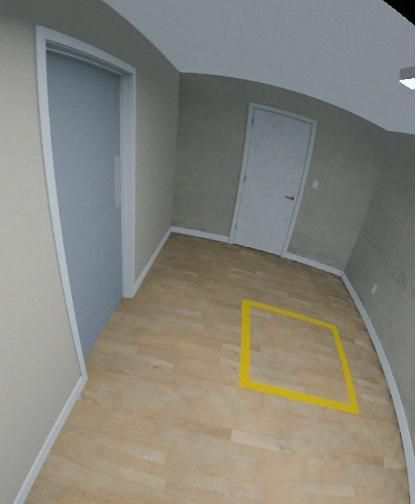

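move(r1={"base":{"translate_m":1.29,"strafe_m":-0.3}}, r2={"base":{"translate_m":0.48,"strafe_m":-0.11}}, blocking=false, cameras=[])

wait(seconds=3, cameras=[])

move(r2={"base":{"rotate_rad":0.75}}, blocking=false, cameras=[])

wait(seconds=5, cameras=[])

wait(seconds=5, cameras=[])

move(r1={"base":{"rotate_rad":1.31}}, blocking=false, cameras=[])

wait(seconds=3, cameras=["r1_head_camera","r2_head_camera","r2_wrist_camera"])

Scene clock: 50.57 s.
earlier move: r2 done
move: r1 moving; r2 moving
r1.base_odometry: x=-0.023 y=+0.022 heading=+2.600
r1.turned_by_wheels: +0.000
r1.turned_by_imu: +0.000
r1.base_tilt: forward=-1.6 right=+1.2
r1.lidar_m: 1.68 0.87 0.75 0.75 0.90 0.80 0.80 0.97 1.75 2.03 2.37 3.89
r1.base_status: translate_m moving; strafe_m moving
r1.joint_positions: lift_m=+0.124 arm_m=+0.000 wrist_yaw_rad=+3.194 wrist_pitch_rad=+0.002 wrist_roll_rad=+0.000 gripper_m=+0.056
r1.joint_status: not commanded
r1.measured_speeds: translate_m=+0.122 strafe_m=-0.029 rotate_rad=-0.007 lift_m=+0.000 arm_m=+0.000 wrist_yaw_rad=+0.000 wrist_pitch_rad=+0.000 wrist_roll_rad=+0.000
r1.motor_effort: lift_m=+20(20) arm_m=-4(4) wheel_0=+7(8) wheel_1=+3(6) wheel_2=-8(9)
r1.servo_current: wrist_yaw_rad=39(65) wrist_pitch_rad=46(52) wrist_roll_rad=46(65) gripper_m=52(52)
r1.hand_pose: x=-0.1216 y=+0.0722 z=+0.3019 quat_wxyz=(-0.026, -0.001, +0.000, +1.000) (m; r1's base frame)
r1.wrist_depth_mm: - 135 - - - - - / - 123 135 - - - - / - 121 191 - - - - / 110 135 195 - - - - / 137 - - - - - - / 227 1008 190 - 188 - - / 759 768 759 788 723 683 741
r2.base_odometry: x=-0.030 y=+0.012 heading=+3.000
r2.turned_by_wheels: +0.000
r2.turned_by_imu: +0.001
r2.base_tilt: forward=-0.7 right=+0.0
r2.lidar_m: 1.52 1.35 3.06 2.45 2.41 1.73 1.36 1.32 1.44 2.24 2.32 2.53
r2.base_status: translate_m moving; strafe_m moving
r2.joint_positions: lift_m=+0.685 arm_m=+0.000 wrist_yaw_rad=+0.003 wrist_pitch_rad=+0.001 wrist_roll_rad=+1.568 gripper_m=+0.120
r2.joint_status: all done
r2.measured_speeds: translate_m=+0.120 strafe_m=-0.028 rotate_rad=+0.005 lift_m=+0.000 arm_m=+0.000 wrist_yaw_rad=+0.000 wrist_pitch_rad=+0.000 wrist_roll_rad=+0.000
r2.motor_effort: lift_m=+21(21) arm_m=-4(4) wheel_0=+10(13) wheel_1=+7(7) wheel_2=-11(14)
r2.servo_current: wrist_yaw_rad=39(52) wrist_pitch_rad=39(46) wrist_roll_rad=46(59) gripper_m=52(59)
r2.hand_pose: x=+0.4596 y=-0.0866 z=+0.8626 quat_wxyz=(+0.708, +0.706, +0.001, +0.001) (m; r2's base frame)
r2.wrist_depth_mm: - - - - - 1756 1160 / - - - - - 1756 1182 / - - - - - 1756 1205 / - - - - - 1756 1205 / - - - - - 1618 1205 / - - 198 - 214 1430 1205 / - - - - - - 1182
pictures: none
No camera images: "cameras" was empty.

Scene clock: 53.17 s.
earlier move: r1 moving; r2 done
r1.base_odometry: x=-0.542 y=+0.526 heading=+2.600
r1.turned_by_wheels: +0.000
r1.turned_by_imu: +0.000
r1.base_tilt: forward=-1.6 right=+1.3
r1.lidar_m: 1.55 0.92 0.71 0.70 0.86 1.51 1.51 1.83 2.07 2.08 2.44 3.13
r1.base_status: translate_m moving; strafe_m moving
r1.joint_positions: lift_m=+0.124 arm_m=+0.000 wrist_yaw_rad=+3.194 wrist_pitch_rad=+0.002 wrist_roll_rad=+0.000 gripper_m=+0.056
r1.joint_status: not commanded
r1.measured_speeds: translate_m=+0.292 strafe_m=-0.067 rotate_rad=-0.001 lift_m=+0.000 arm_m=+0.000 wrist_yaw_rad=+0.000 wrist_pitch_rad=+0.000 wrist_roll_rad=+0.000
r1.motor_effort: lift_m=+19(20) arm_m=-4(4) wheel_0=+5(10) wheel_1=+2(6) wheel_2=-5(10)
r1.servo_current: wrist_yaw_rad=59(78) wrist_pitch_rad=39(52) wrist_roll_rad=46(65) gripper_m=46(52)
r1.hand_pose: x=-0.1216 y=+0.0722 z=+0.3019 quat_wxyz=(-0.026, -0.001, +0.000, +1.000) (m; r1's base frame)
r1.wrist_depth_mm: - 135 - - - - - / - 123 135 - - - - / - 121 191 - - - - / 110 136 195 - - - - / 216 1708 - - - - - / 1025 1205 194 1160 187 1138 1098 / 750 759 741 788 788 750 759
r2.base_odometry: x=-0.459 y=+0.177 heading=+2.999
r2.turned_by_wheels: +0.000
r2.turned_by_imu: +0.001
r2.base_tilt: forward=-0.7 right=+0.1
r2.lidar_m: 3.45 1.03 3.40 2.71 2.65 2.15 1.73 1.70 1.88 2.08 2.06 2.28
r2.base_status: done
r2.joint_positions: lift_m=+0.685 arm_m=+0.000 wrist_yaw_rad=+0.003 wrist_pitch_rad=+0.001 wrist_roll_rad=+1.568 gripper_m=+0.120
r2.joint_status: all done
r2.measured_speeds: all 0
r2.motor_effort: lift_m=+21(21) arm_m=-4(4) wheel_0=+4(13) wheel_1=+3(7) wheel_2=-4(14)
r2.servo_current: wrist_yaw_rad=52(59) wrist_pitch_rad=46(46) wrist_roll_rad=52(59) gripper_m=46(59)
r2.hand_pose: x=+0.4596 y=-0.0866 z=+0.8626 quat_wxyz=(+0.708, +0.706, +0.001, +0.001) (m; r2's base frame)
r2.wrist_depth_mm: - - - - - 1708 1182 / - - - - - 1756 1205 / - - - - - 1808 1205 / - - - - - 1756 1205 / - - - - - 1576 1205 / - - 199 - 214 1537 1205 / - - - - - 1708 1182
wait: 2.60 of 3 s (r2 has come to rest)
pictures: none
No camera images: "cameras" was empty.

Scene clock: 53.67 s.
earlier move: r1 moving
move: r2 moving
r1.base_odometry: x=-0.650 y=+0.630 heading=+2.600
r1.turned_by_wheels: +0.000
r1.turned_by_imu: +0.000
r1.base_tilt: forward=-1.6 right=+1.3
r1.lidar_m: 1.41 0.92 0.71 0.70 0.83 1.50 1.67 2.01 2.07 2.08 2.42 3.01
r1.base_status: translate_m moving; strafe_m moving
r1.joint_positions: lift_m=+0.124 arm_m=+0.000 wrist_yaw_rad=+3.194 wrist_pitch_rad=+0.002 wrist_roll_rad=+0.000 gripper_m=+0.056
r1.joint_status: not commanded
r1.measured_speeds: translate_m=+0.292 strafe_m=-0.068 rotate_rad=+0.002 lift_m=+0.000 arm_m=+0.000 wrist_yaw_rad=+0.000 wrist_pitch_rad=+0.000 wrist_roll_rad=+0.000
r1.motor_effort: lift_m=+19(20) arm_m=-4(4) wheel_0=+4(8) wheel_1=+3(6) wheel_2=-6(6)
r1.servo_current: wrist_yaw_rad=52(59) wrist_pitch_rad=39(52) wrist_roll_rad=65(65) gripper_m=39(46)
r1.hand_pose: x=-0.1216 y=+0.0722 z=+0.3019 quat_wxyz=(-0.026, -0.001, +0.000, +1.000) (m; r1's base frame)
r1.wrist_depth_mm: - 135 - - - - - / - 123 135 - - - - / - 121 191 - - - - / 110 136 195 - - - - / 216 - - - - - - / 1008 1229 193 1205 187 1138 1078 / 750 759 759 798 788 759 759
r2.base_odometry: x=-0.459 y=+0.177 heading=-3.032
r2.turned_by_wheels: +0.252
r2.turned_by_imu: +0.244
r2.base_tilt: forward=-0.7 right=+0.1
r2.lidar_m: 1.11 1.05 2.91 2.66 2.72 1.89 1.70 1.72 2.18 2.04 2.08 2.58
r2.base_status: rotate_rad moving
r2.joint_positions: lift_m=+0.685 arm_m=+0.000 wrist_yaw_rad=+0.003 wrist_pitch_rad=+0.001 wrist_roll_rad=+1.568 gripper_m=+0.120
r2.joint_status: not commanded
r2.measured_speeds: translate_m=-0.001 strafe_m=+0.000 rotate_rad=+0.973 lift_m=+0.000 arm_m=+0.000 wrist_yaw_rad=+0.000 wrist_pitch_rad=+0.000 wrist_roll_rad=+0.000
r2.motor_effort: lift_m=+21(21) arm_m=-4(4) wheel_0=-8(10) wheel_1=-9(11) wheel_2=-11(12)
r2.servo_current: wrist_yaw_rad=52(52) wrist_pitch_rad=46(46) wrist_roll_rad=46(52) gripper_m=46(59)
r2.hand_pose: x=+0.4595 y=-0.0867 z=+0.8626 quat_wxyz=(+0.708, +0.706, +0.001, +0.001) (m; r2's base frame)
r2.wrist_depth_mm: - - - - - 1661 1160 / - - - - - 1756 1182 / - - - - - 1708 1205 / - - - - - 1756 1205 / - - - - - 1618 1205 / - - 198 - 198 1430 1160 / - - - - - 1366 -
pictures: none
No camera images: "cameras" was empty.

Scene clock: 54.70 s.
earlier move: r1 moving; r2 done
r1.base_odometry: x=-0.868 y=+0.842 heading=+2.600
r1.turned_by_wheels: +0.000
r1.turned_by_imu: +0.000
r1.base_tilt: forward=-1.6 right=+1.3
r1.lidar_m: 1.39 0.90 0.76 0.68 0.84 1.47 1.97 2.34 2.09 2.08 2.46 2.71
r1.base_status: translate_m moving; strafe_m moving
r1.joint_positions: lift_m=+0.124 arm_m=+0.000 wrist_yaw_rad=+3.194 wrist_pitch_rad=+0.002 wrist_roll_rad=+0.000 gripper_m=+0.056
r1.joint_status: not commanded
r1.measured_speeds: translate_m=+0.242 strafe_m=-0.055 rotate_rad=-0.001 lift_m=+0.000 arm_m=+0.000 wrist_yaw_rad=+0.000 wrist_pitch_rad=+0.000 wrist_roll_rad=+0.000
r1.motor_effort: lift_m=+20(20) arm_m=-4(4) wheel_0=+4(8) wheel_1=+3(6) wheel_2=-1(6)
r1.servo_current: wrist_yaw_rad=59(59) wrist_pitch_rad=46(52) wrist_roll_rad=65(65) gripper_m=39(46)
r1.hand_pose: x=-0.1216 y=+0.0722 z=+0.3019 quat_wxyz=(-0.026, -0.001, +0.000, +1.000) (m; r1's base frame)
r1.wrist_depth_mm: - 135 - - - - - / - 123 146 - - - - / - 121 192 - - - - / 110 136 207 - - - - / 216 - - - - 1808 - / 1008 1205 193 1205 187 1118 1118 / 759 759 759 788 778 759 759
r2.base_odometry: x=-0.459 y=+0.177 heading=-2.535
r2.turned_by_wheels: +0.497
r2.turned_by_imu: +0.485
r2.base_tilt: forward=-0.7 right=+0.1
r2.lidar_m: 1.05 3.00 2.64 2.71 1.92 1.71 1.70 2.15 2.06 2.07 2.52 1.10
r2.base_status: done
r2.joint_positions: lift_m=+0.685 arm_m=+0.000 wrist_yaw_rad=+0.003 wrist_pitch_rad=+0.001 wrist_roll_rad=+1.568 gripper_m=+0.120
r2.joint_status: not commanded
r2.measured_speeds: all 0
r2.motor_effort: lift_m=+21(21) arm_m=-4(4) wheel_0=-2(10) wheel_1=-3(11) wheel_2=-4(12)
r2.servo_current: wrist_yaw_rad=39(65) wrist_pitch_rad=46(46) wrist_roll_rad=52(59) gripper_m=46(59)
r2.hand_pose: x=+0.4595 y=-0.0867 z=+0.8626 quat_wxyz=(+0.708, +0.706, +0.001, +0.001) (m; r2's base frame)
r2.wrist_depth_mm: - - - - - 1708 1160 / - - - - - 1255 - / - - - 1098 - 878 - / - - - 1118 - 878 - / - - - - - 1618 1205 / - - 199 - 213 1499 1229 / - - - - - 1756 1229
wait: 1.03 of 5 s (r2 has come to rest)
pictures: none
No camera images: "cameras" was empty.

Scene clock: 55.93 s.
earlier move: r1 done
r1.base_odometry: x=-0.951 y=+0.922 heading=+2.600
r1.turned_by_wheels: +0.000
r1.turned_by_imu: +0.000
r1.base_tilt: forward=-1.6 right=+1.3
r1.lidar_m: 1.39 0.91 0.77 0.71 0.82 1.48 2.08 2.43 2.09 2.10 2.43 2.59
r1.base_status: done
r1.joint_positions: lift_m=+0.124 arm_m=+0.000 wrist_yaw_rad=+3.194 wrist_pitch_rad=+0.002 wrist_roll_rad=+0.000 gripper_m=+0.056
r1.joint_status: not commanded
r1.measured_speeds: all 0
r1.motor_effort: lift_m=+19(20) arm_m=-4(4) wheel_0=+3(8) wheel_1=+2(6) wheel_2=+1(6)
r1.servo_current: wrist_yaw_rad=59(65) wrist_pitch_rad=46(52) wrist_roll_rad=59(65) gripper_m=39(46)
r1.hand_pose: x=-0.1216 y=+0.0722 z=+0.3019 quat_wxyz=(-0.026, -0.001, +0.000, +1.000) (m; r1's base frame)
r1.wrist_depth_mm: - 135 - - - - - / - 123 146 - - - - / - 121 191 - - - - / 110 135 206 - - - - / 217 - - - - 1808 - / 1008 1205 195 1160 187 1118 1118 / 741 750 759 798 778 768 759
r2.base_odometry: x=-0.459 y=+0.177 heading=-2.535
r2.turned_by_wheels: +0.000
r2.turned_by_imu: +0.000
r2.base_tilt: forward=-0.7 right=+0.1
r2.lidar_m: 1.03 2.98 2.66 2.71 1.90 1.72 1.75 2.13 2.02 2.08 2.54 1.11
r2.base_status: done
r2.joint_positions: lift_m=+0.685 arm_m=+0.000 wrist_yaw_rad=+0.003 wrist_pitch_rad=+0.001 wrist_roll_rad=+1.568 gripper_m=+0.120
r2.joint_status: not commanded
r2.measured_speeds: all 0
r2.motor_effort: lift_m=+21(21) arm_m=-4(4) wheel_0=-2(10) wheel_1=-3(11) wheel_2=-4(12)
r2.servo_current: wrist_yaw_rad=52(65) wrist_pitch_rad=33(52) wrist_roll_rad=33(59) gripper_m=46(59)
r2.hand_pose: x=+0.4595 y=-0.0867 z=+0.8626 quat_wxyz=(+0.708, +0.706, +0.001, +0.001) (m; r2's base frame)
r2.wrist_depth_mm: - - - - - 1708 1182 / - - - - - 1255 - / - - - 1078 - 891 - / - - - 1118 - 891 - / - - - - - 1618 1182 / - - 198 - 213 1537 1205 / - - - - - 1756 1205
wait: 1.23 of 5 s (r1 has come to rest)
pictures: none
No camera images: "cameras" was empty.

Scene clock: 56.43 s.
move: r1 moving
r1.base_odometry: x=-0.951 y=+0.922 heading=+2.852
r1.turned_by_wheels: +0.252
r1.turned_by_imu: +0.253
r1.base_tilt: forward=-1.6 right=+1.3
r1.lidar_m: 1.03 0.81 0.76 0.73 1.01 2.06 2.20 2.20 2.07 2.17 2.70 2.62
r1.base_status: rotate_rad moving
r1.joint_positions: lift_m=+0.124 arm_m=+0.000 wrist_yaw_rad=+3.194 wrist_pitch_rad=+0.002 wrist_roll_rad=+0.000 gripper_m=+0.056
r1.joint_status: not commanded
r1.measured_speeds: translate_m=+0.000 strafe_m=-0.001 rotate_rad=+0.981 lift_m=+0.000 arm_m=+0.000 wrist_yaw_rad=+0.000 wrist_pitch_rad=+0.000 wrist_roll_rad=+0.000
r1.motor_effort: lift_m=+19(20) arm_m=-4(4) wheel_0=-9(9) wheel_1=-7(8) wheel_2=-6(7)
r1.servo_current: wrist_yaw_rad=46(59) wrist_pitch_rad=46(52) wrist_roll_rad=52(59) gripper_m=39(46)
r1.hand_pose: x=-0.1216 y=+0.0722 z=+0.3019 quat_wxyz=(-0.026, -0.001, +0.000, +1.000) (m; r1's base frame)
r1.wrist_depth_mm: - 135 - - - - - / - 123 146 - - - - / - 121 191 - - - - / 110 135 207 - - - - / 216 - - - - 1863 1661 / 1008 1205 192 1182 187 1182 1118 / 741 750 750 778 778 759 759
r2: as last shown
r2.base_tilt: forward=-0.7 right=+0.0
r2.lidar_m: 1.04 2.98 2.66 2.70 1.90 1.71 1.71 2.14 2.04 2.08 2.52 1.13
r2.motor_effort: lift_m=+21(21) arm_m=-4(5) wheel_0=-3(3) wheel_1=-4(4) wheel_2=-4(5)
r2.servo_current: wrist_yaw_rad=46(52) wrist_pitch_rad=33(46) wrist_roll_rad=46(52) gripper_m=52(52)
r2.wrist_depth_mm: - - - - - 1708 1160 / - - - - - 1255 - / - - - 1078 - 891 - / - - - 1118 - 891 - / - - - - - 1618 1205 / - - 199 - 214 1537 1229 / - - - - - 1708 1205
pictures: none
No camera images: "cameras" was empty.

Scene clock: 57.83 s.
earlier move: r1 done
r1.base_odometry: x=-0.951 y=+0.922 heading=-2.373
r1.turned_by_wheels: +1.057
r1.turned_by_imu: +1.063
r1.base_tilt: forward=-1.6 right=+1.3
r1.lidar_m: 0.77 0.73 1.00 2.08 2.16 2.16 2.07 2.16 2.74 2.62 1.02 0.81
r1.base_status: done
r1.joint_positions: lift_m=+0.124 arm_m=+0.000 wrist_yaw_rad=+3.194 wrist_pitch_rad=+0.002 wrist_roll_rad=+0.000 gripper_m=+0.056
r1.joint_status: not commanded
r1.measured_speeds: all 0
r1.motor_effort: lift_m=+19(20) arm_m=-4(4) wheel_0=-4(9) wheel_1=-2(9) wheel_2=-1(8)
r1.servo_current: wrist_yaw_rad=59(65) wrist_pitch_rad=46(52) wrist_roll_rad=52(59) gripper_m=46(46)
r1.hand_pose: x=-0.1216 y=+0.0722 z=+0.3019 quat_wxyz=(-0.026, -0.001, +0.000, +1.000) (m; r1's base frame)
r1.wrist_depth_mm: - 135 - - - - - / - 123 146 - - - - / - 121 191 - - - - / 111 135 206 - - - - / 216 - - - - - - / 1008 1182 194 1182 187 1160 1118 / 750 750 291 788 778 768 750
r2.base_odometry: x=-0.459 y=+0.177 heading=-2.535
r2.turned_by_wheels: +0.000
r2.turned_by_imu: +0.000
r2.base_tilt: forward=-0.7 right=+0.1
r2.lidar_m: 1.03 2.96 2.66 2.68 1.89 1.71 1.74 2.13 2.06 2.09 2.56 1.11
r2.base_status: not commanded
r2.joint_positions: lift_m=+0.685 arm_m=+0.000 wrist_yaw_rad=+0.003 wrist_pitch_rad=+0.001 wrist_roll_rad=+1.568 gripper_m=+0.120
r2.joint_status: not commanded
r2.measured_speeds: all 0
r2.motor_effort: lift_m=+21(21) arm_m=-4(5) wheel_0=-2(3) wheel_1=-4(4) wheel_2=-4(5)
r2.servo_current: wrist_yaw_rad=46(59) wrist_pitch_rad=39(46) wrist_roll_rad=52(59) gripper_m=52(59)
r2.hand_pose: x=+0.4595 y=-0.0867 z=+0.8626 quat_wxyz=(+0.708, +0.706, +0.001, +0.001) (m; r2's base frame)
r2.wrist_depth_mm: - - - - - 1661 1182 / - - - - - 1255 - / - - - 1078 - 891 - / - - - 1098 - 878 - / - - - - - 1661 1205 / - - 198 - 213 1537 1205 / - - - - - 1708 1205
wait: 1.40 of 3 s (r1 has come to rest)
pictures: r1_head_camera, r2_head_camera, r2_wrist_camera
Images, in order (width x height): r1_head_camera 420x560, r2_head_camera 420x560, r2_wrist_camera 616x392.

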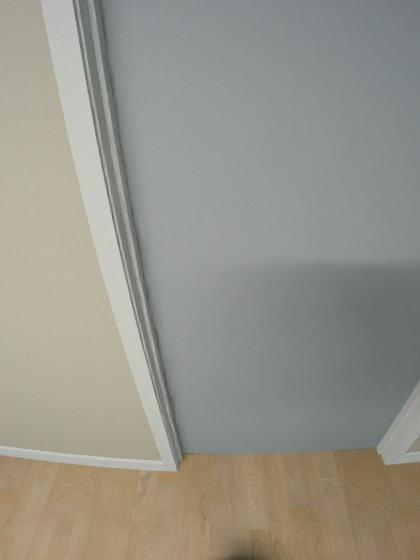

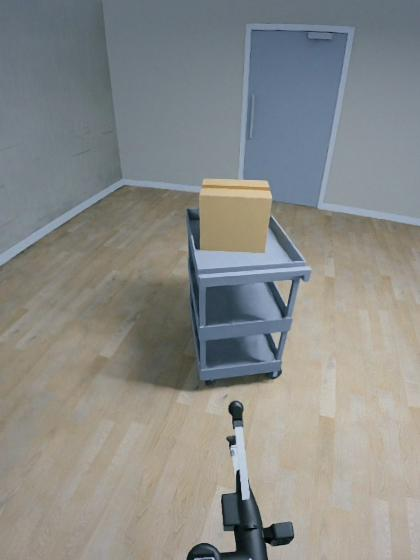

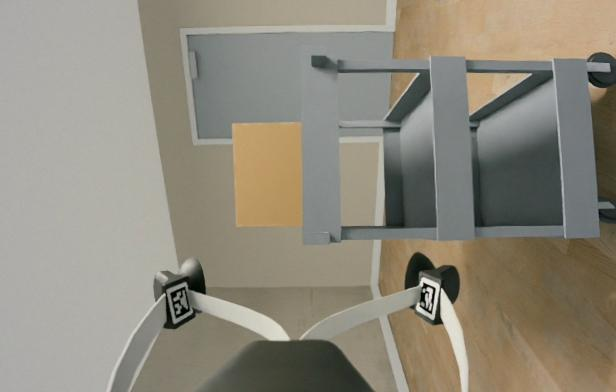

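move(r1={"base":{"strafe_m":-0.32}}, r2={"base":{"translate_m":0.42,"strafe_m":-0.14}}, blocking=false, cameras=[])

wait(seconds=3, cameras=[])

wait(seconds=2, cameras=["r1_head_camera","r2_head_camera","r2_wrist_camera"])

Scene clock: 73.43 s.
move: r1 moving; r2 moving
r1.base_odometry: x=-0.976 y=+0.948 heading=-2.374
r1.turned_by_wheels: +0.000
r1.turned_by_imu: -0.001
r1.base_tilt: forward=-1.6 right=+1.2
r1.lidar_m: 0.77 0.73 1.03 2.12 2.21 2.17 2.08 2.19 2.71 2.58 1.02 0.82
r1.base_status: strafe_m moving
r1.joint_positions: lift_m=+0.124 arm_m=+0.000 wrist_yaw_rad=+3.194 wrist_pitch_rad=+0.002 wrist_roll_rad=+0.000 gripper_m=+0.056
r1.joint_status: not commanded
r1.measured_speeds: translate_m=+0.001 strafe_m=-0.142 rotate_rad=-0.007 lift_m=+0.000 arm_m=+0.000 wrist_yaw_rad=+0.000 wrist_pitch_rad=+0.000 wrist_roll_rad=+0.000
r1.motor_effort: lift_m=+20(20) arm_m=-4(4) wheel_0=+10(11) wheel_1=-9(10) wheel_2=+1(2)
r1.servo_current: wrist_yaw_rad=46(59) wrist_pitch_rad=39(46) wrist_roll_rad=46(52) gripper_m=46(46)
r1.hand_pose: x=-0.1216 y=+0.0722 z=+0.3019 quat_wxyz=(-0.026, -0.001, +0.000, +1.000) (m; r1's base frame)
r1.wrist_depth_mm: - 135 - - - - - / - 124 146 - - - - / - 121 191 - - - - / 111 135 206 - - - - / 216 - - - - - - / 991 1229 194 1205 187 1160 1118 / 750 759 768 153 778 759 750
r2.base_odometry: x=-0.491 y=+0.168 heading=-2.534
r2.turned_by_wheels: +0.000
r2.turned_by_imu: +0.001
r2.base_tilt: forward=-0.7 right=+0.1
r2.lidar_m: 1.02 2.99 2.65 2.69 1.95 1.73 1.76 2.18 2.05 2.08 2.53 1.06
r2.base_status: translate_m moving; strafe_m moving
r2.joint_positions: lift_m=+0.685 arm_m=+0.000 wrist_yaw_rad=+0.003 wrist_pitch_rad=+0.001 wrist_roll_rad=+1.568 gripper_m=+0.120
r2.joint_status: not commanded
r2.measured_speeds: translate_m=+0.124 strafe_m=-0.039 rotate_rad=+0.001 lift_m=+0.000 arm_m=+0.000 wrist_yaw_rad=+0.000 wrist_pitch_rad=+0.000 wrist_roll_rad=+0.000
r2.motor_effort: lift_m=+21(21) arm_m=-4(4) wheel_0=+13(13) wheel_1=+7(7) wheel_2=-11(14)
r2.servo_current: wrist_yaw_rad=46(52) wrist_pitch_rad=33(46) wrist_roll_rad=39(59) gripper_m=52(52)
r2.hand_pose: x=+0.4595 y=-0.0867 z=+0.8626 quat_wxyz=(+0.708, +0.706, +0.001, +0.001) (m; r2's base frame)
r2.wrist_depth_mm: - - - - - 1708 1205 / - - - - - 1060 - / - - - 1060 - 866 - / - - - 1078 - 854 - / - - - - - 1576 1205 / - - 199 - 214 1537 1205 / - - - - - 1756 1182
pictures: none
No camera images: "cameras" was empty.

Scene clock: 75.33 s.
earlier move: r1 done; r2 moving
r1.base_odometry: x=-1.173 y=+1.152 heading=-2.374
r1.turned_by_wheels: +0.000
r1.turned_by_imu: -0.002
r1.base_tilt: forward=-1.6 right=+1.3
r1.lidar_m: 0.75 0.81 1.02 2.40 2.51 2.16 2.08 2.18 2.39 2.33 0.99 0.82
r1.base_status: done
r1.joint_positions: lift_m=+0.124 arm_m=+0.000 wrist_yaw_rad=+3.194 wrist_pitch_rad=+0.002 wrist_roll_rad=+0.000 gripper_m=+0.056
r1.joint_status: not commanded
r1.measured_speeds: all 0
r1.motor_effort: lift_m=+19(20) arm_m=-4(4) wheel_0=+0(11) wheel_1=-1(11) wheel_2=+0(2)
r1.servo_current: wrist_yaw_rad=46(65) wrist_pitch_rad=46(52) wrist_roll_rad=46(65) gripper_m=39(46)
r1.hand_pose: x=-0.1216 y=+0.0722 z=+0.3019 quat_wxyz=(-0.026, -0.001, +0.000, +1.000) (m; r1's base frame)
r1.wrist_depth_mm: - 135 - - - - - / - 121 135 - - - - / - 123 187 - - - - / 111 135 212 - - - - / 215 - - - - - - / 1008 1205 194 1182 187 1138 1118 / 750 768 750 778 723 759 750
r2.base_odometry: x=-0.878 y=+0.054 heading=-2.534
r2.turned_by_wheels: +0.000
r2.turned_by_imu: +0.001
r2.base_tilt: forward=-0.7 right=+0.0
r2.lidar_m: 0.62 2.97 2.65 2.67 2.37 2.14 2.15 2.28 2.08 2.09 2.56 0.69
r2.base_status: translate_m moving; strafe_m moving
r2.joint_positions: lift_m=+0.685 arm_m=+0.000 wrist_yaw_rad=+0.003 wrist_pitch_rad=+0.001 wrist_roll_rad=+1.568 gripper_m=+0.120
r2.joint_status: not commanded
r2.measured_speeds: translate_m=+0.057 strafe_m=-0.018 rotate_rad=+0.004 lift_m=+0.000 arm_m=+0.000 wrist_yaw_rad=+0.000 wrist_pitch_rad=+0.000 wrist_roll_rad=+0.000
r2.motor_effort: lift_m=+20(21) arm_m=-4(4) wheel_0=+4(13) wheel_1=+6(7) wheel_2=-4(14)
r2.servo_current: wrist_yaw_rad=59(59) wrist_pitch_rad=46(46) wrist_roll_rad=46(59) gripper_m=52(59)
r2.hand_pose: x=+0.4595 y=-0.0867 z=+0.8627 quat_wxyz=(+0.708, +0.706, +0.001, +0.001) (m; r2's base frame)
r2.wrist_depth_mm: - - - - - 1661 1182 / - - - 496 - 750 496 / - - - 492 - - 492 / - - 691 492 - - 488 / - - 715 707 - - 480 / - - 200 473 198 - 473 / - - - - - 480 473
wait: 1.90 of 3 s (r1 has come to rest)
pictures: none
No camera images: "cameras" was empty.

Scene clock: 75.83 s.
earlier move: r2 done
r1.base_odometry: x=-1.173 y=+1.152 heading=-2.374
r1.turned_by_wheels: +0.000
r1.turned_by_imu: +0.000
r1.base_tilt: forward=-1.6 right=+1.2
r1.lidar_m: 0.77 0.80 1.02 2.40 2.52 2.17 2.10 2.18 2.40 2.30 1.00 0.81
r1.base_status: done
r1.joint_positions: lift_m=+0.124 arm_m=+0.000 wrist_yaw_rad=+3.194 wrist_pitch_rad=+0.002 wrist_roll_rad=+0.000 gripper_m=+0.056
r1.joint_status: not commanded
r1.measured_speeds: all 0
r1.motor_effort: lift_m=+20(20) arm_m=-4(4) wheel_0=+0(11) wheel_1=-1(11) wheel_2=+0(2)
r1.servo_current: wrist_yaw_rad=33(65) wrist_pitch_rad=46(52) wrist_roll_rad=46(65) gripper_m=39(46)
r1.hand_pose: x=-0.1216 y=+0.0722 z=+0.3019 quat_wxyz=(-0.026, -0.001, +0.000, +1.000) (m; r1's base frame)
r1.wrist_depth_mm: - 135 - - - - - / - 121 135 - - - - / - 123 186 - - - - / 111 135 213 - - - - / 216 - - - - - - / 1025 1229 194 1229 188 1118 1098 / 759 759 750 788 723 759 750
r2.base_odometry: x=-0.884 y=+0.052 heading=-2.534
r2.turned_by_wheels: +0.000
r2.turned_by_imu: +0.000
r2.base_tilt: forward=-0.7 right=+0.0
r2.lidar_m: 0.61 2.95 2.63 2.68 2.40 2.15 2.17 2.30 2.07 2.09 2.57 0.70
r2.base_status: done
r2.joint_positions: lift_m=+0.685 arm_m=+0.000 wrist_yaw_rad=+0.003 wrist_pitch_rad=+0.001 wrist_roll_rad=+1.568 gripper_m=+0.120
r2.joint_status: not commanded
r2.measured_speeds: all 0
r2.motor_effort: lift_m=+20(21) arm_m=-4(4) wheel_0=+2(13) wheel_1=+4(7) wheel_2=-4(14)
r2.servo_current: wrist_yaw_rad=39(59) wrist_pitch_rad=46(46) wrist_roll_rad=46(59) gripper_m=52(59)
r2.hand_pose: x=+0.4595 y=-0.0867 z=+0.8627 quat_wxyz=(+0.708, +0.706, +0.001, +0.001) (m; r2's base frame)
r2.wrist_depth_mm: - - - - - 1708 1160 / - - - 488 - 1661 488 / - - - 488 - - 480 / - - 683 480 - - 477 / - - 699 473 - - 477 / - - 199 473 198 - 469 / - - - - - 492 469
wait: 0.50 of 2 s (r2 has come to rest)
pictures: r1_head_camera, r2_head_camera, r2_wrist_camera
Images, in order (width x height): r1_head_camera 420x560, r2_head_camera 420x560, r2_wrist_camera 616x392.

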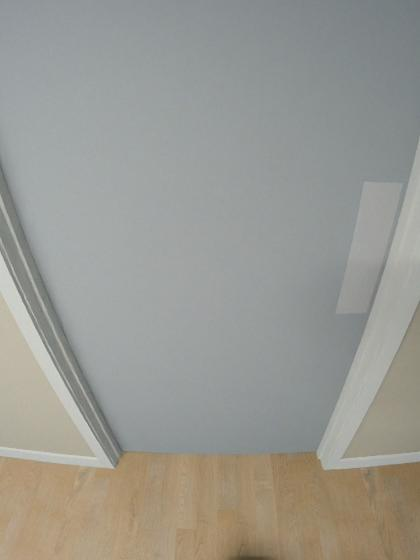

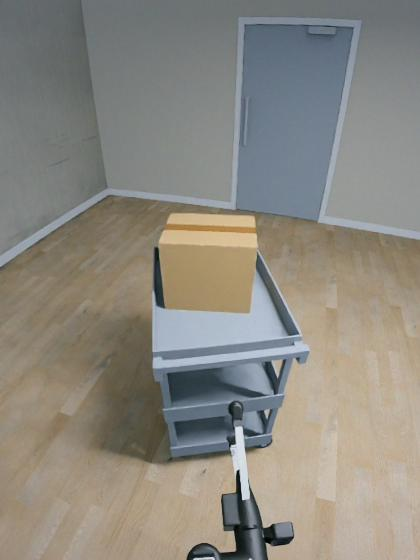

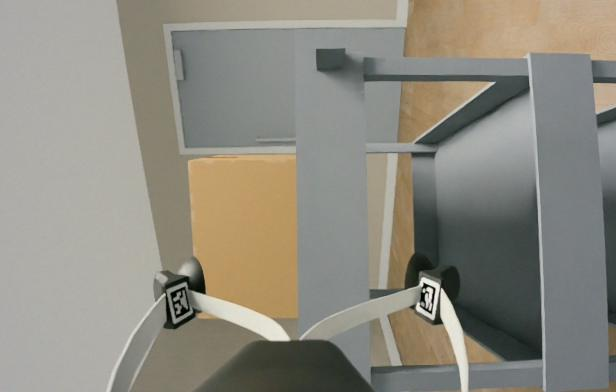

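move(r2={"base":{"translate_m":0.29,"strafe_m":-0.02},"pace":"slow","contact_limits":{"translate_m":0.2}}, r1={"base":{"translate_m":0.55},"contact_limits":{"translate_m":1.0}}, blocking=false, cameras=[])

wait(seconds=5, cameras=[])

wait(seconds=3, cameras=["r1_head_camera","r2_head_camera","r2_wrist_camera"])

Scene clock: 86.17 s.
move: r1 moving; r2 moving
r1.base_odometry: x=-1.196 y=+1.130 heading=-2.373
r1.turned_by_wheels: +0.000
r1.turned_by_imu: +0.000
r1.base_tilt: forward=-1.6 right=+1.2
r1.lidar_m: 0.73 0.77 0.96 2.40 2.51 2.21 2.11 2.23 2.40 2.30 0.96 0.78
r1.base_status: translate_m moving
r1.joint_positions: lift_m=+0.124 arm_m=+0.000 wrist_yaw_rad=+3.194 wrist_pitch_rad=+0.002 wrist_roll_rad=+0.000 gripper_m=+0.056
r1.joint_status: not commanded
r1.measured_speeds: translate_m=+0.121 strafe_m=+0.000 rotate_rad=+0.001 lift_m=+0.000 arm_m=+0.000 wrist_yaw_rad=+0.000 wrist_pitch_rad=+0.000 wrist_roll_rad=+0.000
r1.motor_effort: lift_m=+20(20) arm_m=-4(4) wheel_0=+6(8) wheel_1=+6(7) wheel_2=-8(9)
r1.servo_current: wrist_yaw_rad=26(59) wrist_pitch_rad=52(52) wrist_roll_rad=59(59) gripper_m=46(46)
r1.contact_limits: translate_m 1
r1.hand_pose: x=-0.1216 y=+0.0722 z=+0.3019 quat_wxyz=(-0.026, -0.001, +0.000, +1.000) (m; r1's base frame)
r1.wrist_depth_mm: - 135 - - - - - / - 121 135 - - - - / - 123 177 - - - - / 110 136 212 - - - - / 215 - - - - - - / 991 1229 193 1205 187 1138 1138 / 750 759 750 798 732 750 750
r2.base_odometry: x=-0.895 y=+0.046 heading=-2.534
r2.turned_by_wheels: +0.000
r2.turned_by_imu: +0.001
r2.base_tilt: forward=-0.7 right=+0.1
r2.lidar_m: 0.61 2.98 2.66 2.68 2.42 2.17 2.18 2.29 2.08 2.11 2.57 0.68
r2.base_status: translate_m moving; strafe_m moving
r2.joint_positions: lift_m=+0.685 arm_m=+0.000 wrist_yaw_rad=+0.003 wrist_pitch_rad=+0.001 wrist_roll_rad=+1.568 gripper_m=+0.120
r2.joint_status: not commanded
r2.measured_speeds: translate_m=+0.048 strafe_m=-0.003 rotate_rad=-0.001 lift_m=+0.000 arm_m=+0.000 wrist_yaw_rad=+0.000 wrist_pitch_rad=+0.000 wrist_roll_rad=+0.000
r2.motor_effort: lift_m=+20(21) arm_m=-4(4) wheel_0=+5(9) wheel_1=+5(7) wheel_2=-9(11)
r2.servo_current: wrist_yaw_rad=46(59) wrist_pitch_rad=39(46) wrist_roll_rad=46(59) gripper_m=46(59)
r2.contact_limits: translate_m 0.2
r2.hand_pose: x=+0.4595 y=-0.0867 z=+0.8627 quat_wxyz=(+0.708, +0.706, +0.001, +0.001) (m; r2's base frame)
r2.wrist_depth_mm: - - - - - 1708 1182 / - - - 473 - 1661 477 / - - - 473 - - 473 / - - 676 683 - - 473 / - - 691 691 1042 - 462 / - - 200 459 195 - 455 / - - - - - 1618 455
pictures: none
No camera images: "cameras" was empty.

Scene clock: 89.00 s.
earlier move: r1 done; r2 moving
r1.base_odometry: x=-1.569 y=+0.770 heading=-2.373
r1.turned_by_wheels: +0.000
r1.turned_by_imu: +0.000
r1.base_tilt: forward=-1.6 right=+1.3
r1.lidar_m: 0.25 0.25 0.33 0.61 2.51 2.75 2.65 2.75 2.43 0.63 0.36 0.25
r1.base_status: done
r1.joint_positions: lift_m=+0.124 arm_m=+0.000 wrist_yaw_rad=+3.194 wrist_pitch_rad=+0.002 wrist_roll_rad=+0.000 gripper_m=+0.056
r1.joint_status: not commanded
r1.measured_speeds: all 0
r1.motor_effort: lift_m=+20(20) arm_m=-4(4) wheel_0=+2(9) wheel_1=+1(7) wheel_2=+0(10)
r1.servo_current: wrist_yaw_rad=46(65) wrist_pitch_rad=39(52) wrist_roll_rad=39(78) gripper_m=33(46)
r1.contact_limits: translate_m 1
r1.hand_pose: x=-0.1216 y=+0.0722 z=+0.3019 quat_wxyz=(-0.026, -0.001, +0.000, +1.000) (m; r1's base frame)
r1.wrist_depth_mm: - 135 - - - - - / - 122 145 - - - - / - 121 191 - - - - / 110 135 206 - - - - / 216 - - - - - - / 229 1366 193 1308 187 1138 1118 / 741 750 759 788 778 759 750
r2.base_odometry: x=-1.120 y=-0.088 heading=-2.534
r2.turned_by_wheels: +0.000
r2.turned_by_imu: +0.001
r2.base_tilt: forward=-0.7 right=+0.1
r2.lidar_m: 0.35 0.35 2.59 2.59 2.65 2.40 2.44 2.37 2.13 2.17 2.65 0.42
r2.base_status: translate_m moving; strafe_m moving
r2.joint_positions: lift_m=+0.685 arm_m=+0.000 wrist_yaw_rad=+0.000 wrist_pitch_rad=+0.004 wrist_roll_rad=+1.568 gripper_m=+0.120
r2.joint_status: not commanded
r2.measured_speeds: translate_m=+0.059 strafe_m=-0.003 rotate_rad=-0.003 lift_m=+0.000 arm_m=+0.000 wrist_yaw_rad=-0.008 wrist_pitch_rad=+0.005 wrist_roll_rad=+0.000
r2.motor_effort: lift_m=+20(21) arm_m=-4(4) wheel_0=+9(10) wheel_1=+6(7) wheel_2=-10(11)
r2.servo_current: wrist_yaw_rad=46(65) wrist_pitch_rad=46(46) wrist_roll_rad=59(65) gripper_m=52(59)
r2.contact_limits: translate_m 0.2
r2.hand_pose: x=+0.4593 y=-0.0874 z=+0.8619 quat_wxyz=(+0.708, +0.706, +0.001, -0.001) (m; r2's base frame)
r2.wrist_depth_mm: - - - 163 227 1618 1138 / - - - 161 224 1618 549 / - - - 159 220 798 - / - 418 418 157 217 820 - / - 421 427 155 215 798 - / - 430 430 153 211 186 - / - - 442 - 211 - -
wait: 2.83 of 5 s (r1 has come to rest)
pictures: none
No camera images: "cameras" was empty.

Scene clock: 89.87 s.
earlier move: r2 done
r1.base_odometry: x=-1.569 y=+0.770 heading=-2.373
r1.turned_by_wheels: +0.000
r1.turned_by_imu: +0.000
r1.base_tilt: forward=-1.6 right=+1.3
r1.lidar_m: 0.25 0.25 0.35 0.64 2.50 2.74 2.65 2.76 2.42 0.65 0.33 0.25
r1.base_status: done
r1.joint_positions: lift_m=+0.124 arm_m=+0.000 wrist_yaw_rad=+3.194 wrist_pitch_rad=+0.002 wrist_roll_rad=+0.000 gripper_m=+0.056
r1.joint_status: not commanded
r1.measured_speeds: all 0
r1.motor_effort: lift_m=+20(20) arm_m=-4(4) wheel_0=+2(9) wheel_1=+0(7) wheel_2=+0(10)
r1.servo_current: wrist_yaw_rad=59(65) wrist_pitch_rad=39(52) wrist_roll_rad=65(78) gripper_m=39(52)
r1.contact_limits: translate_m 1
r1.hand_pose: x=-0.1216 y=+0.0722 z=+0.3019 quat_wxyz=(-0.026, -0.001, +0.000, +1.000) (m; r1's base frame)
r1.wrist_depth_mm: - 135 - - - - - / - 123 146 - - - - / - 121 191 - - - - / 110 136 205 - - - - / 216 - - - - - - / 229 1308 193 1308 187 1138 1098 / 741 750 759 778 788 759 768
r2.base_odometry: x=-1.133 y=-0.096 heading=-2.535
r2.turned_by_wheels: +0.000
r2.turned_by_imu: +0.000
r2.base_tilt: forward=-0.7 right=+0.1
r2.lidar_m: 0.33 0.37 2.57 2.59 2.70 2.43 2.43 2.39 2.16 2.17 2.67 0.41
r2.base_status: done
r2.joint_positions: lift_m=+0.685 arm_m=+0.000 wrist_yaw_rad=-0.002 wrist_pitch_rad=+0.004 wrist_roll_rad=+1.568 gripper_m=+0.120
r2.joint_status: not commanded
r2.measured_speeds: all 0
r2.motor_effort: lift_m=+20(21) arm_m=+1(4) wheel_0=+4(10) wheel_1=+5(7) wheel_2=-12(13)
r2.servo_current: wrist_yaw_rad=46(65) wrist_pitch_rad=39(52) wrist_roll_rad=59(65) gripper_m=52(59)
r2.contact_limits: translate_m 0.2
r2.hand_pose: x=+0.4591 y=-0.0881 z=+0.8617 quat_wxyz=(+0.708, +0.706, +0.001, -0.002) (m; r2's base frame)
r2.wrist_depth_mm: - - - 155 220 1618 1138 / - - - 152 214 1618 535 / - - - 150 211 798 - / - 410 410 147 208 820 - / - 413 415 145 206 750 - / - 418 421 143 202 182 - / - 430 433 - 199 - -
wait: 0.87 of 3 s (r2 has come to rest)
pictures: r1_head_camera, r2_head_camera, r2_wrist_camera
Images, in order (width x height): r1_head_camera 420x560, r2_head_camera 420x560, r2_wrist_camera 616x392.

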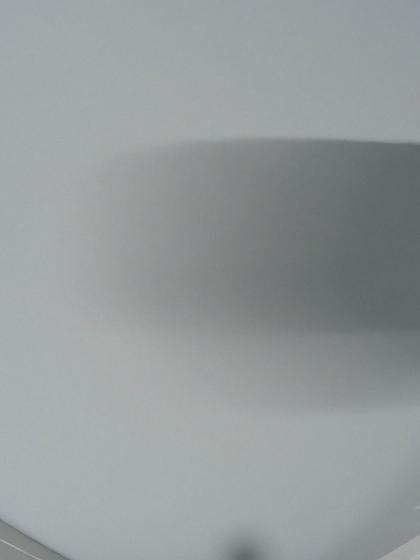

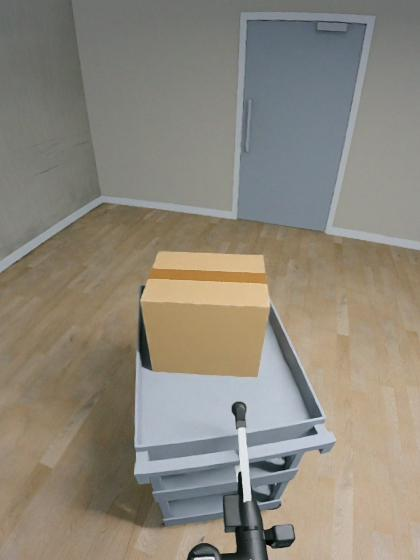

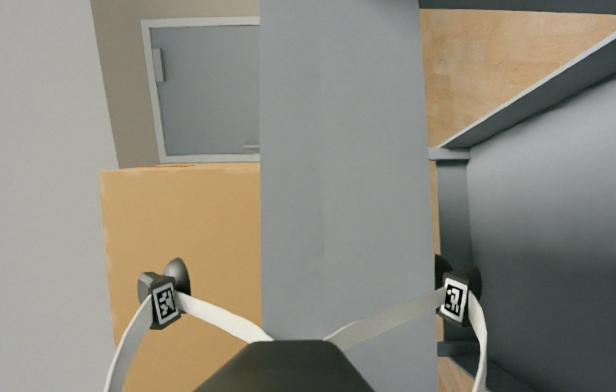

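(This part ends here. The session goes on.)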